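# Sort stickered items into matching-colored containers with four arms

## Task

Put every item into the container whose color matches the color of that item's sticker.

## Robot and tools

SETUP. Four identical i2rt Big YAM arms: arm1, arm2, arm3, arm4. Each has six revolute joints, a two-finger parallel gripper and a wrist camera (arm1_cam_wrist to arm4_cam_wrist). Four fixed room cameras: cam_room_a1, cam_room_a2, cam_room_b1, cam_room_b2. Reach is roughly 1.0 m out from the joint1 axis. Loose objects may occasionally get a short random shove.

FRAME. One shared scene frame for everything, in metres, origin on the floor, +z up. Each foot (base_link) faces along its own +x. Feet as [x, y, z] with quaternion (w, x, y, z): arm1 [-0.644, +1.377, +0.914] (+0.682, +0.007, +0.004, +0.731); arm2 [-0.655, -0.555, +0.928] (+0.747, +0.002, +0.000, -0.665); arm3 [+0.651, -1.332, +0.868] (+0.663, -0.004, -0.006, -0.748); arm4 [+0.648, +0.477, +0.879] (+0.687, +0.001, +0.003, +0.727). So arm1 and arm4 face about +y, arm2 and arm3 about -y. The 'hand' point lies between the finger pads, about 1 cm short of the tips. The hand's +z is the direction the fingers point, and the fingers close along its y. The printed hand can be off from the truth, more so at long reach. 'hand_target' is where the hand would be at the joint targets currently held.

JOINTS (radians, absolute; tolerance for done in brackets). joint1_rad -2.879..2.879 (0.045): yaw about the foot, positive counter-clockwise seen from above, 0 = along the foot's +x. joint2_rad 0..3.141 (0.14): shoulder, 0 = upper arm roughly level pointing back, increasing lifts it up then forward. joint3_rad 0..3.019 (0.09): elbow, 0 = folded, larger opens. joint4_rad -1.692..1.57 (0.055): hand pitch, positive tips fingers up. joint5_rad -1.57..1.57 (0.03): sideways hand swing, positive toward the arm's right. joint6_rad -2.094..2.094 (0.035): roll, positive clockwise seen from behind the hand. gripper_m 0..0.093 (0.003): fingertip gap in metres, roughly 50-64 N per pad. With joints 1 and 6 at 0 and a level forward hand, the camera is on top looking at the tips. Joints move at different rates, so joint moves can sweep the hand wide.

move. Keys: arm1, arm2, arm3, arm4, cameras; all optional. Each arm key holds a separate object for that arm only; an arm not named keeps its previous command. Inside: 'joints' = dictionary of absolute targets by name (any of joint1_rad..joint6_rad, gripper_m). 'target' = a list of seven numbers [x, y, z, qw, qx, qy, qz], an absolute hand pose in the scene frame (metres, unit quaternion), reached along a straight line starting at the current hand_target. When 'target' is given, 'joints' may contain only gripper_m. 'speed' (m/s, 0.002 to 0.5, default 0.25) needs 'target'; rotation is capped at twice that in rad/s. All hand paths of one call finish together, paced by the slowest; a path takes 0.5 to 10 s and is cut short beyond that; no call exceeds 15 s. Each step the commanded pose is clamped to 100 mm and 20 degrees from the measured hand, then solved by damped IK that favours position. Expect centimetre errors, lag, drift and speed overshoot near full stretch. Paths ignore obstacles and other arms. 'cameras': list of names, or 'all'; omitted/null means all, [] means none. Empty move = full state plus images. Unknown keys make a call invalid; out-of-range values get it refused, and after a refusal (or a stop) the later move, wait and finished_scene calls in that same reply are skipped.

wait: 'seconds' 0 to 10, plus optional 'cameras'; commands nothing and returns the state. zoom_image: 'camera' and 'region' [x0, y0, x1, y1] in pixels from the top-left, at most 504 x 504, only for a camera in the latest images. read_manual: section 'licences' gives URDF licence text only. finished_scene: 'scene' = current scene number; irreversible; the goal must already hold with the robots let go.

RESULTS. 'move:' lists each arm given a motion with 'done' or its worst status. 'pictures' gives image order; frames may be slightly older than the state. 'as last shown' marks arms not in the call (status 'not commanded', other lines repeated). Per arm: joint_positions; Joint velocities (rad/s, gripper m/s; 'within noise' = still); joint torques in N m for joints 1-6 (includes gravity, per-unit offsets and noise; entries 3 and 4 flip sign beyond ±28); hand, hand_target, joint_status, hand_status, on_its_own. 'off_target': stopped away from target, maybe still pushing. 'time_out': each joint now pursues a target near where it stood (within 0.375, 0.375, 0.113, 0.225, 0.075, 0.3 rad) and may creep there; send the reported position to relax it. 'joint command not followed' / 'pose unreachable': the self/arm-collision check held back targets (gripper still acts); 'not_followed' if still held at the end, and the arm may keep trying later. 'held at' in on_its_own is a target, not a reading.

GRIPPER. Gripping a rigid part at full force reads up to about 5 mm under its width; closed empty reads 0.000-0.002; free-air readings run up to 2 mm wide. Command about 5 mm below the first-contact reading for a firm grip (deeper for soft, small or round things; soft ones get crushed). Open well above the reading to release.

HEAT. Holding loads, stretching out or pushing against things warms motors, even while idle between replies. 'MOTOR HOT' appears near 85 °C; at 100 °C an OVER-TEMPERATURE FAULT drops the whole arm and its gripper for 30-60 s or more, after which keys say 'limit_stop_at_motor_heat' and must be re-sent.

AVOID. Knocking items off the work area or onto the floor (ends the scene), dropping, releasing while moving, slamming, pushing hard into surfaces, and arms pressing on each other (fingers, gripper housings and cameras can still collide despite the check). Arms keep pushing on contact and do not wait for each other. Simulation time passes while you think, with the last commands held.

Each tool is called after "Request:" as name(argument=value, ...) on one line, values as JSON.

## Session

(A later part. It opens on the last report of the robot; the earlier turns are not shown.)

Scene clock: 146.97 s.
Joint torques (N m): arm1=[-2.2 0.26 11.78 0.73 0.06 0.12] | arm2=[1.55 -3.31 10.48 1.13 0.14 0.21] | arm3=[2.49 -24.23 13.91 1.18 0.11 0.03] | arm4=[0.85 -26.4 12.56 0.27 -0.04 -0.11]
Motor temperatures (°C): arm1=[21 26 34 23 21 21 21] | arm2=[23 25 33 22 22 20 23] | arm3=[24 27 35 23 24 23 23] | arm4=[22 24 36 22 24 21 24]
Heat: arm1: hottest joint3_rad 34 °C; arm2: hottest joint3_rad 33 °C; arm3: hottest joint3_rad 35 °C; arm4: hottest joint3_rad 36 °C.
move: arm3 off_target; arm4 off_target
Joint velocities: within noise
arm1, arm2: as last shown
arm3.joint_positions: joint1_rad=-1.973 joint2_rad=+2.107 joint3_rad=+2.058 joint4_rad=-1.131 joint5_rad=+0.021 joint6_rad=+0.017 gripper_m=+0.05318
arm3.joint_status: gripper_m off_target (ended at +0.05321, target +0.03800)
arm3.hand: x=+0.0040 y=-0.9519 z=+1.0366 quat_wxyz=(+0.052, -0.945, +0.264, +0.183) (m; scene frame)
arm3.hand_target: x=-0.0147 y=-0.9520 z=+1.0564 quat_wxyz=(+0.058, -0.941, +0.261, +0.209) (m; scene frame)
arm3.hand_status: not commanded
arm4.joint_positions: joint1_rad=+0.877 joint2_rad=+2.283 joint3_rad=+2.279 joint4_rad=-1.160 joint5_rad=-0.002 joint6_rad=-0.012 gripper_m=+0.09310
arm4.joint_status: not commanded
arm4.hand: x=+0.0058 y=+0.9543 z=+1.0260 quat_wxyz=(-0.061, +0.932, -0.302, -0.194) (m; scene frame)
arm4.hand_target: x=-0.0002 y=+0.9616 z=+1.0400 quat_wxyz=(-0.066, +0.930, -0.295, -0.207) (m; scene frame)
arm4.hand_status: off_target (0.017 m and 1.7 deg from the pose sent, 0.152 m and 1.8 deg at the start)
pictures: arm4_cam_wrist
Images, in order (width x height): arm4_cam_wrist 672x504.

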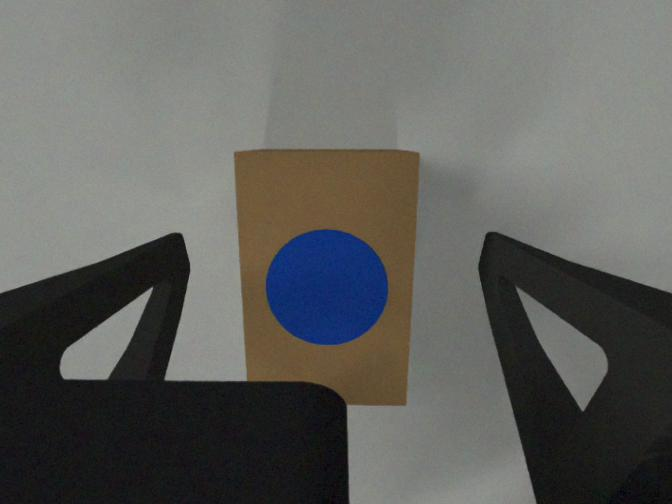

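Request:
move(arm3={"target":[0.03,-0.965,1.15,0.0578,-0.9408,0.2609,0.2085],"speed":0.35}, arm4={"joints":{"gripper_m":0.028}}, cameras=[])

Request:
move(arm3={"target":[0.3,-1.12,1.17,0.0578,-0.9408,0.2609,0.2085],"speed":0.4}, arm4={"target":[0.03,0.935,1.14,0.0654,-0.9306,0.2952,0.2063],"speed":0.3}, cameras=["arm3_cam_wrist","arm4_cam_wrist"])

Scene clock: 153.33 s.
Joint torques (N m): arm1=[-2.9 0.56 11.78 0.66 0.08 0.13] | arm2=[1.61 -3.25 10.47 1.11 0.16 0.22] | arm3=[1.44 -22.71 12.94 0.54 -0.07 -0.11] | arm4=[0.73 -26.23 12.45 0.39 0 -0.08]
Motor temperatures (°C): arm1=[21 25 34 23 21 21 21] | arm2=[23 25 33 22 22 20 23] | arm3=[24 27 35 23 24 23 24] | arm4=[22 24 38 22 24 21 24]
Heat: arm1: hottest joint3_rad 34 °C; arm2: hottest joint3_rad 33 °C; arm3: hottest joint3_rad 35 °C; arm4: hottest joint3_rad 38 °C.
move: arm3 off_target; arm4 off_target
Joint velocities: within noise
arm1, arm2: as last shown
arm3.joint_positions: joint1_rad=-1.973 joint2_rad=+1.972 joint3_rad=+2.093 joint4_rad=-1.277 joint5_rad=+0.020 joint6_rad=+0.017 gripper_m=+0.05318
arm3.joint_status: not commanded
arm3.hand: x=+0.0369 y=-0.9698 z=+1.1359 quat_wxyz=(+0.055, -0.943, +0.264, +0.195) (m; scene frame)
arm3.hand_target: x=+0.0305 y=-0.9654 z=+1.1499 quat_wxyz=(+0.058, -0.941, +0.261, +0.209) (m; scene frame)
arm3.hand_status: off_target (0.016 m and 1.6 deg from the pose sent, 0.117 m and 3.1 deg at the start)
arm4.joint_positions: joint1_rad=+0.877 joint2_rad=+2.283 joint3_rad=+2.279 joint4_rad=-1.160 joint5_rad=-0.003 joint6_rad=-0.014 gripper_m=+0.04388
arm4.joint_status: gripper_m off_target (ended at +0.04391, target +0.02800)
arm4.hand: x=+0.0057 y=+0.9541 z=+1.0260 quat_wxyz=(-0.061, +0.932, -0.301, -0.194) (m; scene frame)
arm4.hand_target: x=-0.0002 y=+0.9616 z=+1.0400 quat_wxyz=(-0.066, +0.930, -0.295, -0.207) (m; scene frame)
arm4.hand_status: not commanded
pictures: none
No camera images: "cameras" was empty.

Scene clock: 154.90 s.
Joint torques (N m): arm1=[-2.67 0.15 11.81 0.8 0.1 0.13] | arm2=[1.61 -3.19 10.48 1.13 0.15 0.21] | arm3=[1.08 -8.18 9.03 0.87 -0.07 -0.12] | arm4=[1.26 -26.7 12.27 0.4 0.05 -0.03]
Motor temperatures (°C): arm1=[21 25 34 23 21 21 21] | arm2=[23 25 33 22 22 20 23] | arm3=[24 27 35 23 24 23 24] | arm4=[22 24 38 22 24 21 25]
Heat: arm1: hottest joint3_rad 34 °C; arm2: hottest joint3_rad 33 °C; arm3: hottest joint3_rad 35 °C; arm4: hottest joint3_rad 38 °C.
move: arm3 done; arm4 off_target
Joint velocities: within noise
arm1, arm2: as last shown
arm3.joint_positions: joint1_rad=-1.973 joint2_rad=+1.121 joint3_rad=+1.198 joint4_rad=-1.194 joint5_rad=+0.019 joint6_rad=+0.016 gripper_m=+0.05318
arm3.joint_status: not commanded
arm3.hand: x=+0.2999 y=-1.1211 z=+1.1740 quat_wxyz=(+0.059, -0.939, +0.263, +0.213) (m; scene frame)
arm3.hand_target: x=+0.3000 y=-1.1201 z=+1.1699 quat_wxyz=(+0.058, -0.941, +0.261, +0.208) (m; scene frame)
arm3.hand_status: done (0.004 m and 0.6 deg from the pose sent, 0.305 m and 1.6 deg at the start)
arm4.joint_positions: joint1_rad=+0.877 joint2_rad=+2.175 joint3_rad=+2.315 joint4_rad=-1.326 joint5_rad=-0.003 joint6_rad=-0.014 gripper_m=+0.04389
arm4.joint_status: not commanded
arm4.hand: x=+0.0355 y=+0.9326 z=+1.1095 quat_wxyz=(-0.057, +0.934, -0.302, -0.183) (m; scene frame)
arm4.hand_target: x=+0.0310 y=+0.9344 z=+1.1396 quat_wxyz=(-0.066, +0.930, -0.295, -0.207) (m; scene frame)
arm4.hand_status: off_target (0.031 m and 2.9 deg from the pose sent, 0.118 m and 1.7 deg at the start)
pictures: arm3_cam_wrist, arm4_cam_wrist
Images, in order (width x height): arm3_cam_wrist 672x504, arm4_cam_wrist 672x504.

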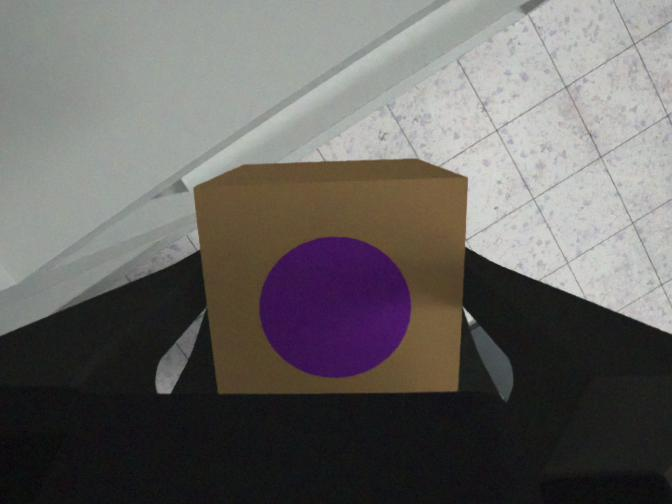

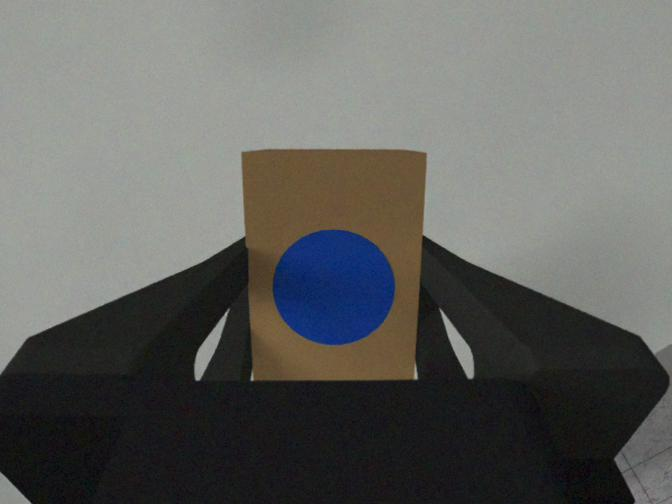

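Request:
move(arm3={"joints":{"joint1_rad":1.78,"joint2_rad":0.8,"joint3_rad":0.8,"joint4_rad":-1.134,"joint5_rad":0,"joint6_rad":0}}, arm4={"target":[0.3,0.73,1.17,0.0654,-0.9306,0.2952,0.2063],"speed":0.4}, cameras=[])

Request:
move(arm4={"joints":{"joint1_rad":-1.90,"joint2_rad":0.8,"joint3_rad":0.8,"joint4_rad":-1.134,"joint5_rad":0,"joint6_rad":0}}, arm3={"target":[1.204,-1.283,0.92,0.2162,-0.0443,0.9753,0.0098],"speed":0.35}, cameras=["arm3_cam_wrist"])

Scene clock: 166.13 s.
Joint torques (N m): arm1=[-2.49 0.38 11.71 0.8 0.12 0.13] | arm2=[1.55 -3.31 10.47 1.11 0.15 0.22] | arm3=[1.79 -3.31 9.25 1.21 0.1 -0.11] | arm4=[1.49 -8.88 9.25 0.5 0.23 0.07]
Motor temperatures (°C): arm1=[21 25 34 23 21 21 21] | arm2=[23 25 33 22 22 20 23] | arm3=[24 27 33 23 24 23 24] | arm4=[22 24 38 22 24 21 25]
Heat: arm1: hottest joint3_rad 34 °C; arm2: hottest joint3_rad 33 °C; arm3: hottest joint3_rad 33 °C; arm4: hottest joint3_rad 38 °C.
move: arm3 done; arm4 done
Joint velocities: within noise
arm1, arm2: as last shown
arm3.joint_positions: joint1_rad=+1.770 joint2_rad=+0.800 joint3_rad=+0.800 joint4_rad=-1.143 joint5_rad=-0.001 joint6_rad=+0.007 gripper_m=+0.05298
arm3.joint_status: all done
arm3.hand: x=+0.9406 y=-1.3059 z=+1.0934 quat_wxyz=(-0.212, +0.037, -0.976, -0.003) (m; scene frame)
arm3.hand_target: x=+0.9423 y=-1.3032 z=+1.0943 quat_wxyz=(-0.217, +0.045, -0.975, -0.003) (m; scene frame)
arm3.hand_status: not commanded
arm4.joint_positions: joint1_rad=+0.884 joint2_rad=+1.184 joint3_rad=+1.201 joint4_rad=-1.146 joint5_rad=-0.002 joint6_rad=-0.014 gripper_m=+0.04389
arm4.joint_status: not commanded
arm4.hand: x=+0.3027 y=+0.7311 z=+1.1711 quat_wxyz=(-0.066, +0.929, -0.296, -0.210) (m; scene frame)
arm4.hand_target: x=+0.3000 y=+0.7300 z=+1.1699 quat_wxyz=(-0.065, +0.931, -0.295, -0.206) (m; scene frame)
arm4.hand_status: done (0.003 m and 0.5 deg from the pose sent, 0.339 m and 2.9 deg at the start)
pictures: none
No camera images: "cameras" was empty.

Scene clock: 168.53 s.
Joint torques (N m): arm1=[-2.43 -0.32 11.86 0.58 0.1 0.11] | arm2=[1.55 -3.25 10.5 1.11 0.15 0.22] | arm3=[1.32 -17.2 10.71 1.18 -0.07 -0.12] | arm4=[0.67 -3.19 9.24 0.95 0.08 0.18]
Motor temperatures (°C): arm1=[21 25 34 23 21 21 21] | arm2=[23 25 33 22 22 20 23] | arm3=[24 26 33 23 24 23 24] | arm4=[22 24 37 22 24 21 25]
Heat: arm1: hottest joint3_rad 34 °C; arm2: hottest joint3_rad 33 °C; arm3: hottest joint3_rad 33 °C; arm4: hottest joint3_rad 37 °C.
move: arm3 off_target; arm4 done
Joint velocities: within noise
arm1: as last shown
arm2.joint_positions: joint1_rad=+0.925 joint2_rad=+0.798 joint3_rad=+0.803 joint4_rad=-1.104 joint5_rad=+0.005 joint6_rad=-0.006 gripper_m=+0.09293
arm2.joint_status: not commanded
arm2.hand: x=-0.3975 y=-0.7084 z=+1.1598 quat_wxyz=(-0.225, -0.252, -0.939, +0.062) (m; scene frame)
arm2.hand_target: x=-0.4001 y=-0.7041 z=+1.1502 quat_wxyz=(-0.209, -0.256, -0.942, +0.057) (m; scene frame)
arm2.hand_status: not commanded
arm3.joint_positions: joint1_rad=+1.770 joint2_rad=+1.711 joint3_rad=+1.043 joint4_rad=-0.527 joint5_rad=-0.013 joint6_rad=+0.005 gripper_m=+0.05298
arm3.joint_status: not commanded
arm3.hand: x=+1.1813 y=-1.2876 z=+0.8982 quat_wxyz=(-0.187, +0.038, -0.982, -0.008) (m; scene frame)
arm3.hand_target: x=+1.2028 y=-1.2831 z=+0.9207 quat_wxyz=(-0.216, +0.044, -0.975, -0.010) (m; scene frame)
arm3.hand_status: off_target (0.032 m and 3.5 deg from the pose sent, 0.316 m and 1.2 deg at the start)
arm4.joint_positions: joint1_rad=-1.899 joint2_rad=+0.798 joint3_rad=+0.795 joint4_rad=-1.140 joint5_rad=+0.000 joint6_rad=-0.011 gripper_m=+0.04389
arm4.joint_status: all done
arm4.hand: x=+0.9282 y=+0.3999 z=+1.1025 quat_wxyz=(-0.208, -0.126, -0.969, +0.032) (m; scene frame)
arm4.hand_target: x=+0.9307 y=+0.3989 z=+1.1049 quat_wxyz=(-0.213, -0.132, -0.968, +0.031) (m; scene frame)
arm4.hand_status: not commanded
pictures: arm3_cam_wrist
Images, in order (width x height): arm3_cam_wrist 672x504.

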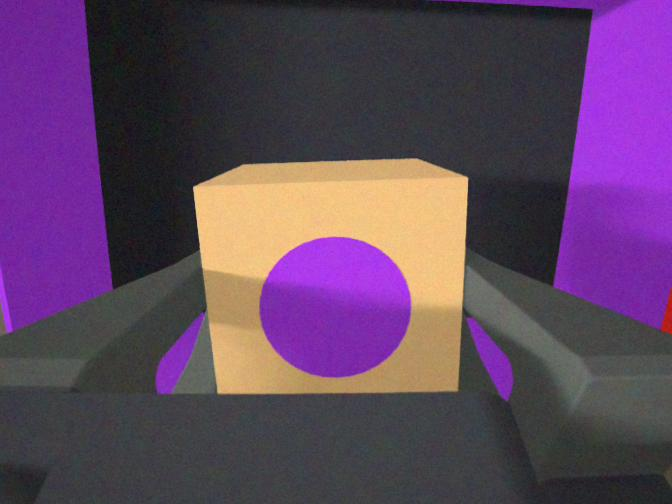

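Request:
move(arm3={"target":[1.217,-1.281,0.797,0.2162,-0.0443,0.9753,0.0098],"speed":0.25}, arm4={"target":[1.155,0.337,0.92,0.2143,0.1342,0.9670,-0.0298],"speed":0.4}, cameras=["arm4_cam_wrist"])

Request:
move(arm3={"target":[1.217,-1.281,0.775,0.2162,-0.0443,0.9753,0.0098],"speed":0.1}, arm4={"target":[1.163,0.337,0.79,0.2143,0.1342,0.9670,-0.0298],"speed":0.3}, cameras=["arm3_cam_wrist","arm4_cam_wrist"])

Scene clock: 176.70 s.
Joint torques (N m): arm1=[-2.55 0.26 11.81 0.76 0.07 0.14] | arm2=[1.55 -3.31 10.48 1.1 0.15 0.21] | arm3=[1.73 -18.61 6.76 1.44 0 -0.09] | arm4=[0.85 -14.68 9.76 1.05 0.02 0.22]
Motor temperatures (°C): arm1=[21 25 35 23 21 21 21] | arm2=[23 25 33 22 22 20 23] | arm3=[24 26 33 23 24 23 24] | arm4=[22 24 37 22 24 21 26]
Heat: arm1: hottest joint3_rad 35 °C; arm2: hottest joint3_rad 33 °C; arm3: hottest joint3_rad 33 °C; arm4: hottest joint3_rad 37 °C.
move: arm3 off_target; arm4 off_target
Joint velocities: within noise
arm1, arm2: as last shown
arm3.joint_positions: joint1_rad=+1.770 joint2_rad=+1.966 joint3_rad=+1.043 joint4_rad=-0.239 joint5_rad=-0.013 joint6_rad=+0.005 gripper_m=+0.05298
arm3.joint_status: not commanded
arm3.hand: x=+1.2077 y=-1.2870 z=+0.7912 quat_wxyz=(-0.203, +0.039, -0.978, -0.008) (m; scene frame)
arm3.hand_target: x=+1.2169 y=-1.2810 z=+0.7972 quat_wxyz=(-0.216, +0.044, -0.975, -0.010) (m; scene frame)
arm3.hand_status: off_target (0.012 m and 1.7 deg from the pose sent, 0.107 m and 3.5 deg at the start)
arm4.joint_positions: joint1_rad=-1.899 joint2_rad=+1.651 joint3_rad=+0.944 joint4_rad=-0.478 joint5_rad=+0.000 joint6_rad=-0.007 gripper_m=+0.04389
arm4.joint_status: not commanded
arm4.hand: x=+1.1322 y=+0.3422 z=+0.9038 quat_wxyz=(-0.188, -0.129, -0.973, +0.029) (m; scene frame)
arm4.hand_target: x=+1.1540 y=+0.3374 z=+0.9207 quat_wxyz=(-0.214, -0.134, -0.967, +0.030) (m; scene frame)
arm4.hand_status: off_target (0.028 m and 3.2 deg from the pose sent, 0.298 m and 1.2 deg at the start)
pictures: arm4_cam_wrist
Images, in order (width x height): arm4_cam_wrist 672x504.

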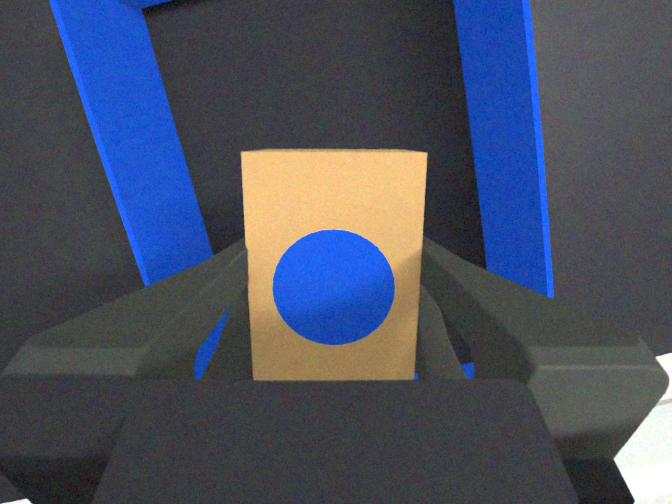

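Scene clock: 177.83 s.
Joint torques (N m): arm1=[-2.14 -0.21 11.78 0.76 0.1 0.11] | arm2=[1.61 -3.25 10.47 1.13 0.15 0.21] | arm3=[1.79 -17.9 6.38 1.47 0.02 -0.07] | arm4=[1.61 -18.2 5.53 1.28 0.11 0.16]
Motor temperatures (°C): arm1=[21 25 35 23 21 21 21] | arm2=[23 25 33 22 22 20 23] | arm3=[24 26 33 23 24 23 24] | arm4=[22 24 37 22 24 21 26]
Heat: arm1: hottest joint3_rad 35 °C; arm2: hottest joint3_rad 33 °C; arm3: hottest joint3_rad 33 °C; arm4: hottest joint3_rad 37 °C.
move: arm3 done; arm4 off_target
Joint velocities: within noise
arm1, arm2: as last shown
arm3.joint_positions: joint1_rad=+1.770 joint2_rad=+2.007 joint3_rad=+1.043 joint4_rad=-0.189 joint5_rad=-0.013 joint6_rad=+0.005 gripper_m=+0.05298
arm3.joint_status: not commanded
arm3.hand: x=+1.2100 y=-1.2870 z=+0.7738 quat_wxyz=(-0.207, +0.039, -0.978, -0.008) (m; scene frame)
arm3.hand_target: x=+1.2168 y=-1.2811 z=+0.7751 quat_wxyz=(-0.216, +0.044, -0.975, -0.010) (m; scene frame)
arm3.hand_status: done (0.009 m and 1.3 deg from the pose sent, 0.020 m and 1.7 deg at the start)
arm4.joint_positions: joint1_rad=-1.899 joint2_rad=+1.957 joint3_rad=+0.932 joint4_rad=-0.144 joint5_rad=+0.000 joint6_rad=-0.002 gripper_m=+0.04389
arm4.joint_status: not commanded
arm4.hand: x=+1.1501 y=+0.3366 z=+0.7801 quat_wxyz=(-0.196, -0.131, -0.971, +0.029) (m; scene frame)
arm4.hand_target: x=+1.1629 y=+0.3371 z=+0.7903 quat_wxyz=(-0.214, -0.134, -0.967, +0.030) (m; scene frame)
arm4.hand_status: off_target (0.016 m and 2.2 deg from the pose sent, 0.118 m and 3.2 deg at the start)
pictures: arm3_cam_wrist, arm4_cam_wrist
Images, in order (width x height): arm3_cam_wrist 672x504, arm4_cam_wrist 672x504.

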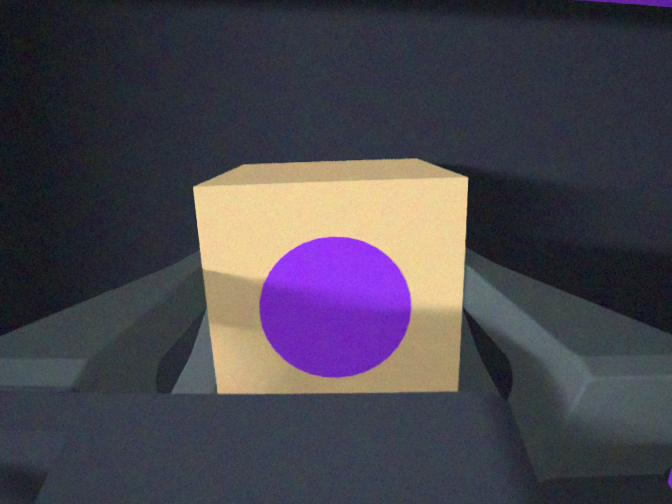

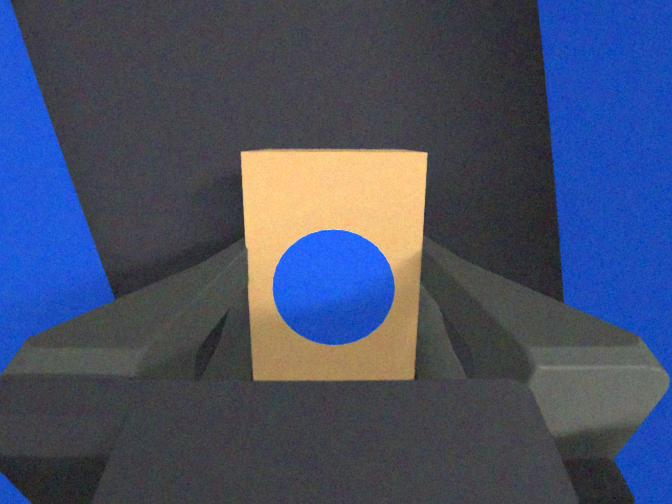

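Request:
move(arm3={"target":[1.217,-1.281,0.757,0.2162,-0.0443,0.9753,0.0098],"speed":0.06}, arm4={"target":[1.163,0.337,0.748,0.2143,0.1342,0.9670,-0.0298],"speed":0.1}, cameras=["arm3_cam_wrist","arm4_cam_wrist"])

Scene clock: 181.60 s.
Joint torques (N m): arm1=[-2.61 -0.32 11.88 0.94 0.1 0.09] | arm2=[1.55 -3.25 10.47 1.13 0.15 0.22] | arm3=[1.79 -17.44 6.2 1.42 0.02 -0.07] | arm4=[1.32 -15.91 5.3 1.26 0.12 0.14]
Motor temperatures (°C): arm1=[21 25 35 23 21 21 21] | arm2=[23 25 33 22 22 20 23] | arm3=[24 26 32 23 24 23 24] | arm4=[22 24 36 22 24 21 26]
Heat: arm1: hottest joint3_rad 35 °C; arm2: hottest joint3_rad 33 °C; arm3: hottest joint3_rad 32 °C; arm4: hottest joint3_rad 36 °C.
move: arm3 done; arm4 done
Joint velocities: within noise
arm1.joint_positions: joint1_rad=-2.244 joint2_rad=+0.782 joint3_rad=+0.788 joint4_rad=-1.113 joint5_rad=-0.008 joint6_rad=-0.007 gripper_m=+0.09297
arm1.joint_status: not commanded
arm1.hand: x=-0.3985 y=+1.2110 z=+1.1377 quat_wxyz=(-0.213, -0.285, -0.932, +0.066) (m; scene frame)
arm1.hand_target: x=-0.4000 y=+1.2100 z=+1.1371 quat_wxyz=(-0.207, -0.292, -0.932, +0.065) (m; scene frame)
arm1.hand_status: not commanded
arm2: as last shown
arm3.joint_positions: joint1_rad=+1.770 joint2_rad=+2.040 joint3_rad=+1.043 joint4_rad=-0.146 joint5_rad=-0.013 joint6_rad=+0.005 gripper_m=+0.05298
arm3.joint_status: not commanded
arm3.hand: x=+1.2122 y=-1.2870 z=+0.7604 quat_wxyz=(-0.212, +0.039, -0.976, -0.009) (m; scene frame)
arm3.hand_target: x=+1.2168 y=-1.2811 z=+0.7570 quat_wxyz=(-0.216, +0.044, -0.975, -0.010) (m; scene frame)
arm3.hand_status: done (0.008 m and 0.8 deg from the pose sent, 0.019 m and 1.3 deg at the start)
arm4.joint_positions: joint1_rad=-1.899 joint2_rad=+2.032 joint3_rad=+0.933 joint4_rad=-0.042 joint5_rad=+0.000 joint6_rad=+0.002 gripper_m=+0.04390
arm4.joint_status: not commanded
arm4.hand: x=+1.1552 y=+0.3351 z=+0.7527 quat_wxyz=(-0.209, -0.133, -0.968, +0.031) (m; scene frame)
arm4.hand_target: x=+1.1629 y=+0.3371 z=+0.7482 quat_wxyz=(-0.214, -0.134, -0.967, +0.030) (m; scene frame)
arm4.hand_status: done (0.009 m and 0.6 deg from the pose sent, 0.035 m and 2.3 deg at the start)
pictures: arm3_cam_wrist, arm4_cam_wrist
Images, in order (width x height): arm3_cam_wrist 672x504, arm4_cam_wrist 672x504.

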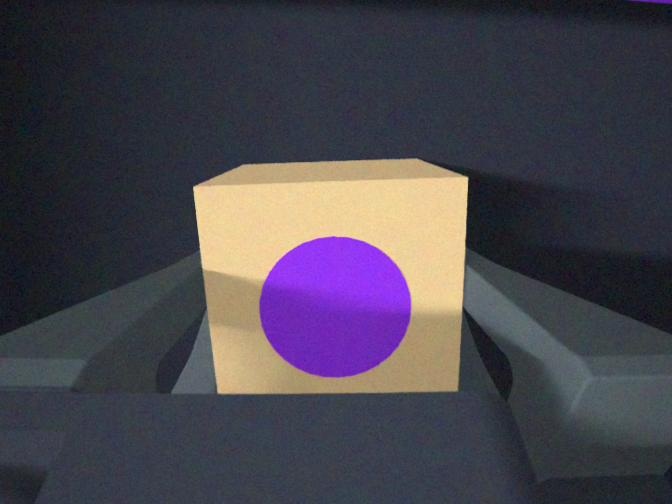

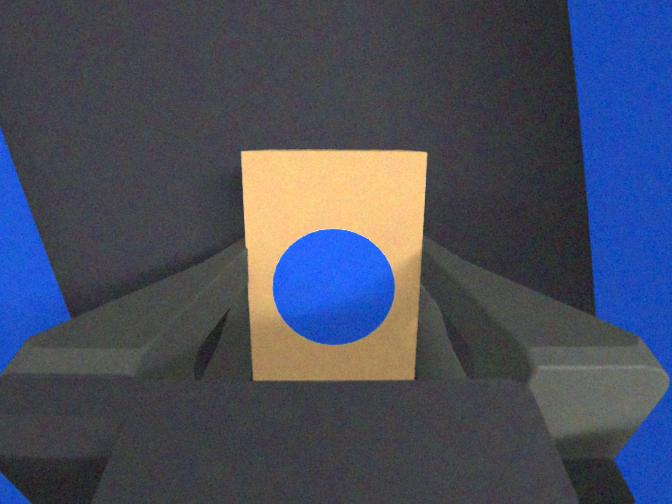

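Request:
move(arm3={"target":[1.217,-1.281,0.744,0.2162,-0.0443,0.9753,0.0098],"speed":0.06}, arm4={"target":[1.161,0.337,0.737,0.2143,0.1342,0.9670,-0.0298],"speed":0.06}, cameras=["arm3_cam_wrist","arm4_cam_wrist"])

Scene clock: 191.60 s.
Joint torques (N m): arm1=[-2.49 -0.15 11.88 0.72 0.08 0.09] | arm2=[1.49 -3.14 10.48 1.11 0.15 0.22] | arm3=[1.85 -15.15 6.27 1.37 0.04 -0.07] | arm4=[1.32 -13.68 5.09 1.2 0.12 0.15]
Motor temperatures (°C): arm1=[21 25 35 23 21 21 21] | arm2=[23 25 33 22 22 20 23] | arm3=[24 26 32 23 24 23 24] | arm4=[22 25 35 22 24 21 26]
Heat: arm1: hottest joint3_rad 35 °C; arm2: hottest joint3_rad 33 °C; arm3: hottest joint3_rad 32 °C; arm4: hottest joint3_rad 35 °C.
move: arm3 off_target; arm4 off_target
Joint velocities: within noise
arm1, arm2: as last shown
arm3.joint_positions: joint1_rad=+1.770 joint2_rad=+2.046 joint3_rad=+1.043 joint4_rad=-0.117 joint5_rad=-0.013 joint6_rad=+0.005 gripper_m=+0.05298
arm3.joint_status: not commanded
arm3.hand: x=+1.2173 y=-1.2866 z=+0.7603 quat_wxyz=(-0.223, +0.039, -0.974, -0.009) (m; scene frame)
arm3.hand_target: x=+1.2163 y=-1.2812 z=+0.7444 quat_wxyz=(-0.216, +0.044, -0.975, -0.010) (m; scene frame)
arm3.hand_status: off_target (0.017 m and 1.1 deg from the pose sent, 0.018 m and 0.8 deg at the start)
arm4.joint_positions: joint1_rad=-1.899 joint2_rad=+2.037 joint3_rad=+0.933 joint4_rad=-0.014 joint5_rad=+0.000 joint6_rad=+0.002 gripper_m=+0.04390
arm4.joint_status: not commanded
arm4.hand: x=+1.1601 y=+0.3337 z=+0.7533 quat_wxyz=(-0.221, -0.132, -0.966, +0.032) (m; scene frame)
arm4.hand_target: x=+1.1604 y=+0.3372 z=+0.7375 quat_wxyz=(-0.214, -0.134, -0.967, +0.030) (m; scene frame)
arm4.hand_status: off_target (0.017 m and 0.8 deg from the pose sent, 0.017 m and 0.7 deg at the start)
pictures: arm3_cam_wrist, arm4_cam_wrist
Images, in order (width x height): arm3_cam_wrist 672x504, arm4_cam_wrist 672x504.

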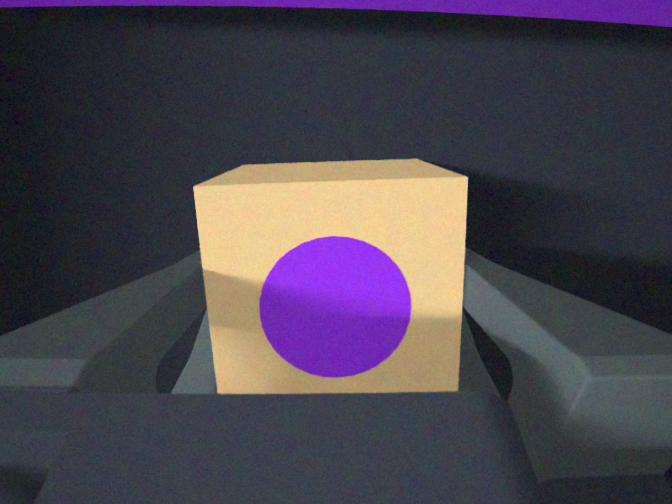

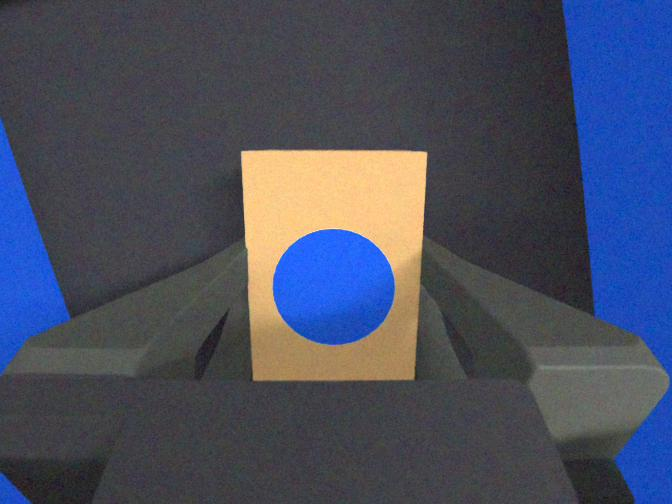

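On the floor. Release and retreat.

Request:
move(arm3={"joints":{"gripper_m":0.093}}, arm4={"joints":{"gripper_m":0.093}}, cameras=[])

Request:
move(arm3={"target":[1.17,-1.281,0.92,0.2162,-0.0443,0.9753,0.0098],"speed":0.35}, arm4={"target":[1.11,0.347,0.92,0.2143,0.1342,0.9670,-0.0298],"speed":0.35}, cameras=["arm3_cam_wrist","arm4_cam_wrist"])

Scene clock: 196.20 s.
Joint torques (N m): arm1=[-2.02 0.03 11.85 0.72 0.09 0.15] | arm2=[1.32 -3.31 10.47 1.09 0.15 0.21] | arm3=[1.73 -17.9 6.05 1.25 0.03 -0.06] | arm4=[1.32 -15.85 5.08 1.26 0.09 0.13]
Motor temperatures (°C): arm1=[21 25 35 23 21 21 21] | arm2=[23 25 33 22 22 20 23] | arm3=[24 26 31 23 24 23 24] | arm4=[22 25 35 22 24 21 26]
Heat: arm1: hottest joint3_rad 35 °C; arm2: hottest joint3_rad 33 °C; arm3: hottest joint3_rad 31 °C; arm4: hottest joint3_rad 35 °C.
move: arm3 done; arm4 done
Joint velocities: within noise
arm1, arm2: as last shown
arm3.joint_positions: joint1_rad=+1.770 joint2_rad=+2.074 joint3_rad=+1.043 joint4_rad=-0.115 joint5_rad=-0.013 joint6_rad=+0.005 gripper_m=+0.09296
arm3.joint_status: all done
arm3.hand: x=+1.2108 y=-1.2873 z=+0.7452 quat_wxyz=(-0.211, +0.039, -0.977, -0.009) (m; scene frame)
arm3.hand_target: x=+1.2164 y=-1.2812 z=+0.7444 quat_wxyz=(-0.216, +0.044, -0.975, -0.010) (m; scene frame)
arm3.hand_status: not commanded
arm4.joint_positions: joint1_rad=-1.899 joint2_rad=+2.056 joint3_rad=+0.933 joint4_rad=-0.013 joint5_rad=+0.000 joint6_rad=+0.002 gripper_m=+0.09292
arm4.joint_status: all done
arm4.hand: x=+1.1555 y=+0.3350 z=+0.7437 quat_wxyz=(-0.212, -0.132, -0.968, +0.031) (m; scene frame)
arm4.hand_target: x=+1.1604 y=+0.3372 z=+0.7374 quat_wxyz=(-0.214, -0.134, -0.967, +0.030) (m; scene frame)
arm4.hand_status: not commanded
pictures: none
No camera images: "cameras" was empty.

Scene clock: 197.53 s.
Joint torques (N m): arm1=[-2.67 0.32 11.81 0.69 0.08 0.11] | arm2=[1.55 -3.37 10.47 1.1 0.15 0.21] | arm3=[1.9 -14.15 7.49 0.59 0.1 -0.03] | arm4=[0.73 -11.16 7.35 0.43 -0.02 0.04]
Motor temperatures (°C): arm1=[21 25 35 23 21 21 21] | arm2=[23 25 33 22 22 20 23] | arm3=[24 26 31 23 24 23 24] | arm4=[22 25 34 22 24 21 26]
Heat: arm1: hottest joint3_rad 35 °C; arm2: hottest joint3_rad 33 °C; arm3: hottest joint3_rad 31 °C; arm4: hottest joint3_rad 34 °C.
move: arm3 done; arm4 done
Joint velocities: within noise
arm1, arm2: as last shown
arm3.joint_positions: joint1_rad=+1.770 joint2_rad=+1.618 joint3_rad=+0.987 joint4_rad=-0.484 joint5_rad=-0.013 joint6_rad=+0.005 gripper_m=+0.09296
arm3.joint_status: not commanded
arm3.hand: x=+1.1730 y=-1.2878 z=+0.9269 quat_wxyz=(-0.226, +0.039, -0.973, -0.009) (m; scene frame)
arm3.hand_target: x=+1.1698 y=-1.2812 z=+0.9200 quat_wxyz=(-0.216, +0.044, -0.975, -0.010) (m; scene frame)
arm3.hand_status: done (0.010 m and 1.3 deg from the pose sent, 0.180 m and 0.9 deg at the start)
arm4.joint_positions: joint1_rad=-1.899 joint2_rad=+1.532 joint3_rad=+0.850 joint4_rad=-0.423 joint5_rad=-0.001 joint6_rad=+0.002 gripper_m=+0.09292
arm4.joint_status: not commanded
arm4.hand: x=+1.1125 y=+0.3480 z=+0.9287 quat_wxyz=(-0.227, -0.132, -0.964, +0.033) (m; scene frame)
arm4.hand_target: x=+1.1099 y=+0.3471 z=+0.9201 quat_wxyz=(-0.214, -0.134, -0.967, +0.030) (m; scene frame)
arm4.hand_status: done (0.009 m and 1.5 deg from the pose sent, 0.182 m and 0.4 deg at the start)
pictures: arm3_cam_wrist, arm4_cam_wrist
Images, in order (width x height): arm3_cam_wrist 672x504, arm4_cam_wrist 672x504.

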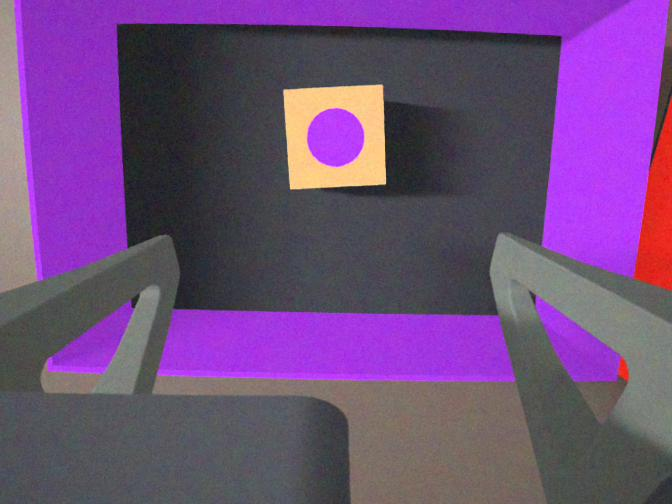

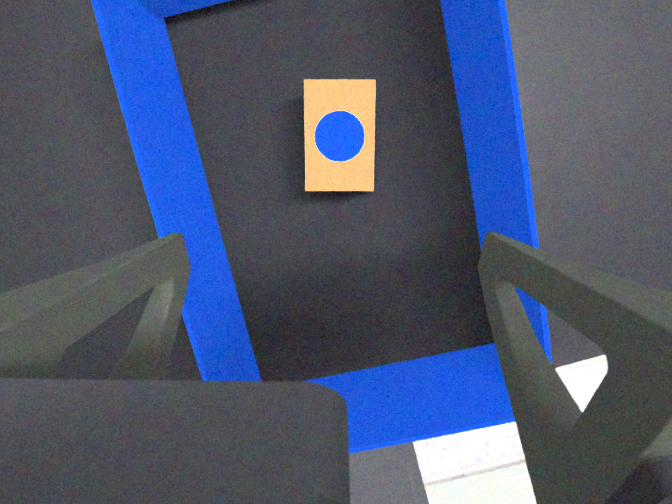

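Request:
finished_scene(scene=2)

The scene is finished: the task was done.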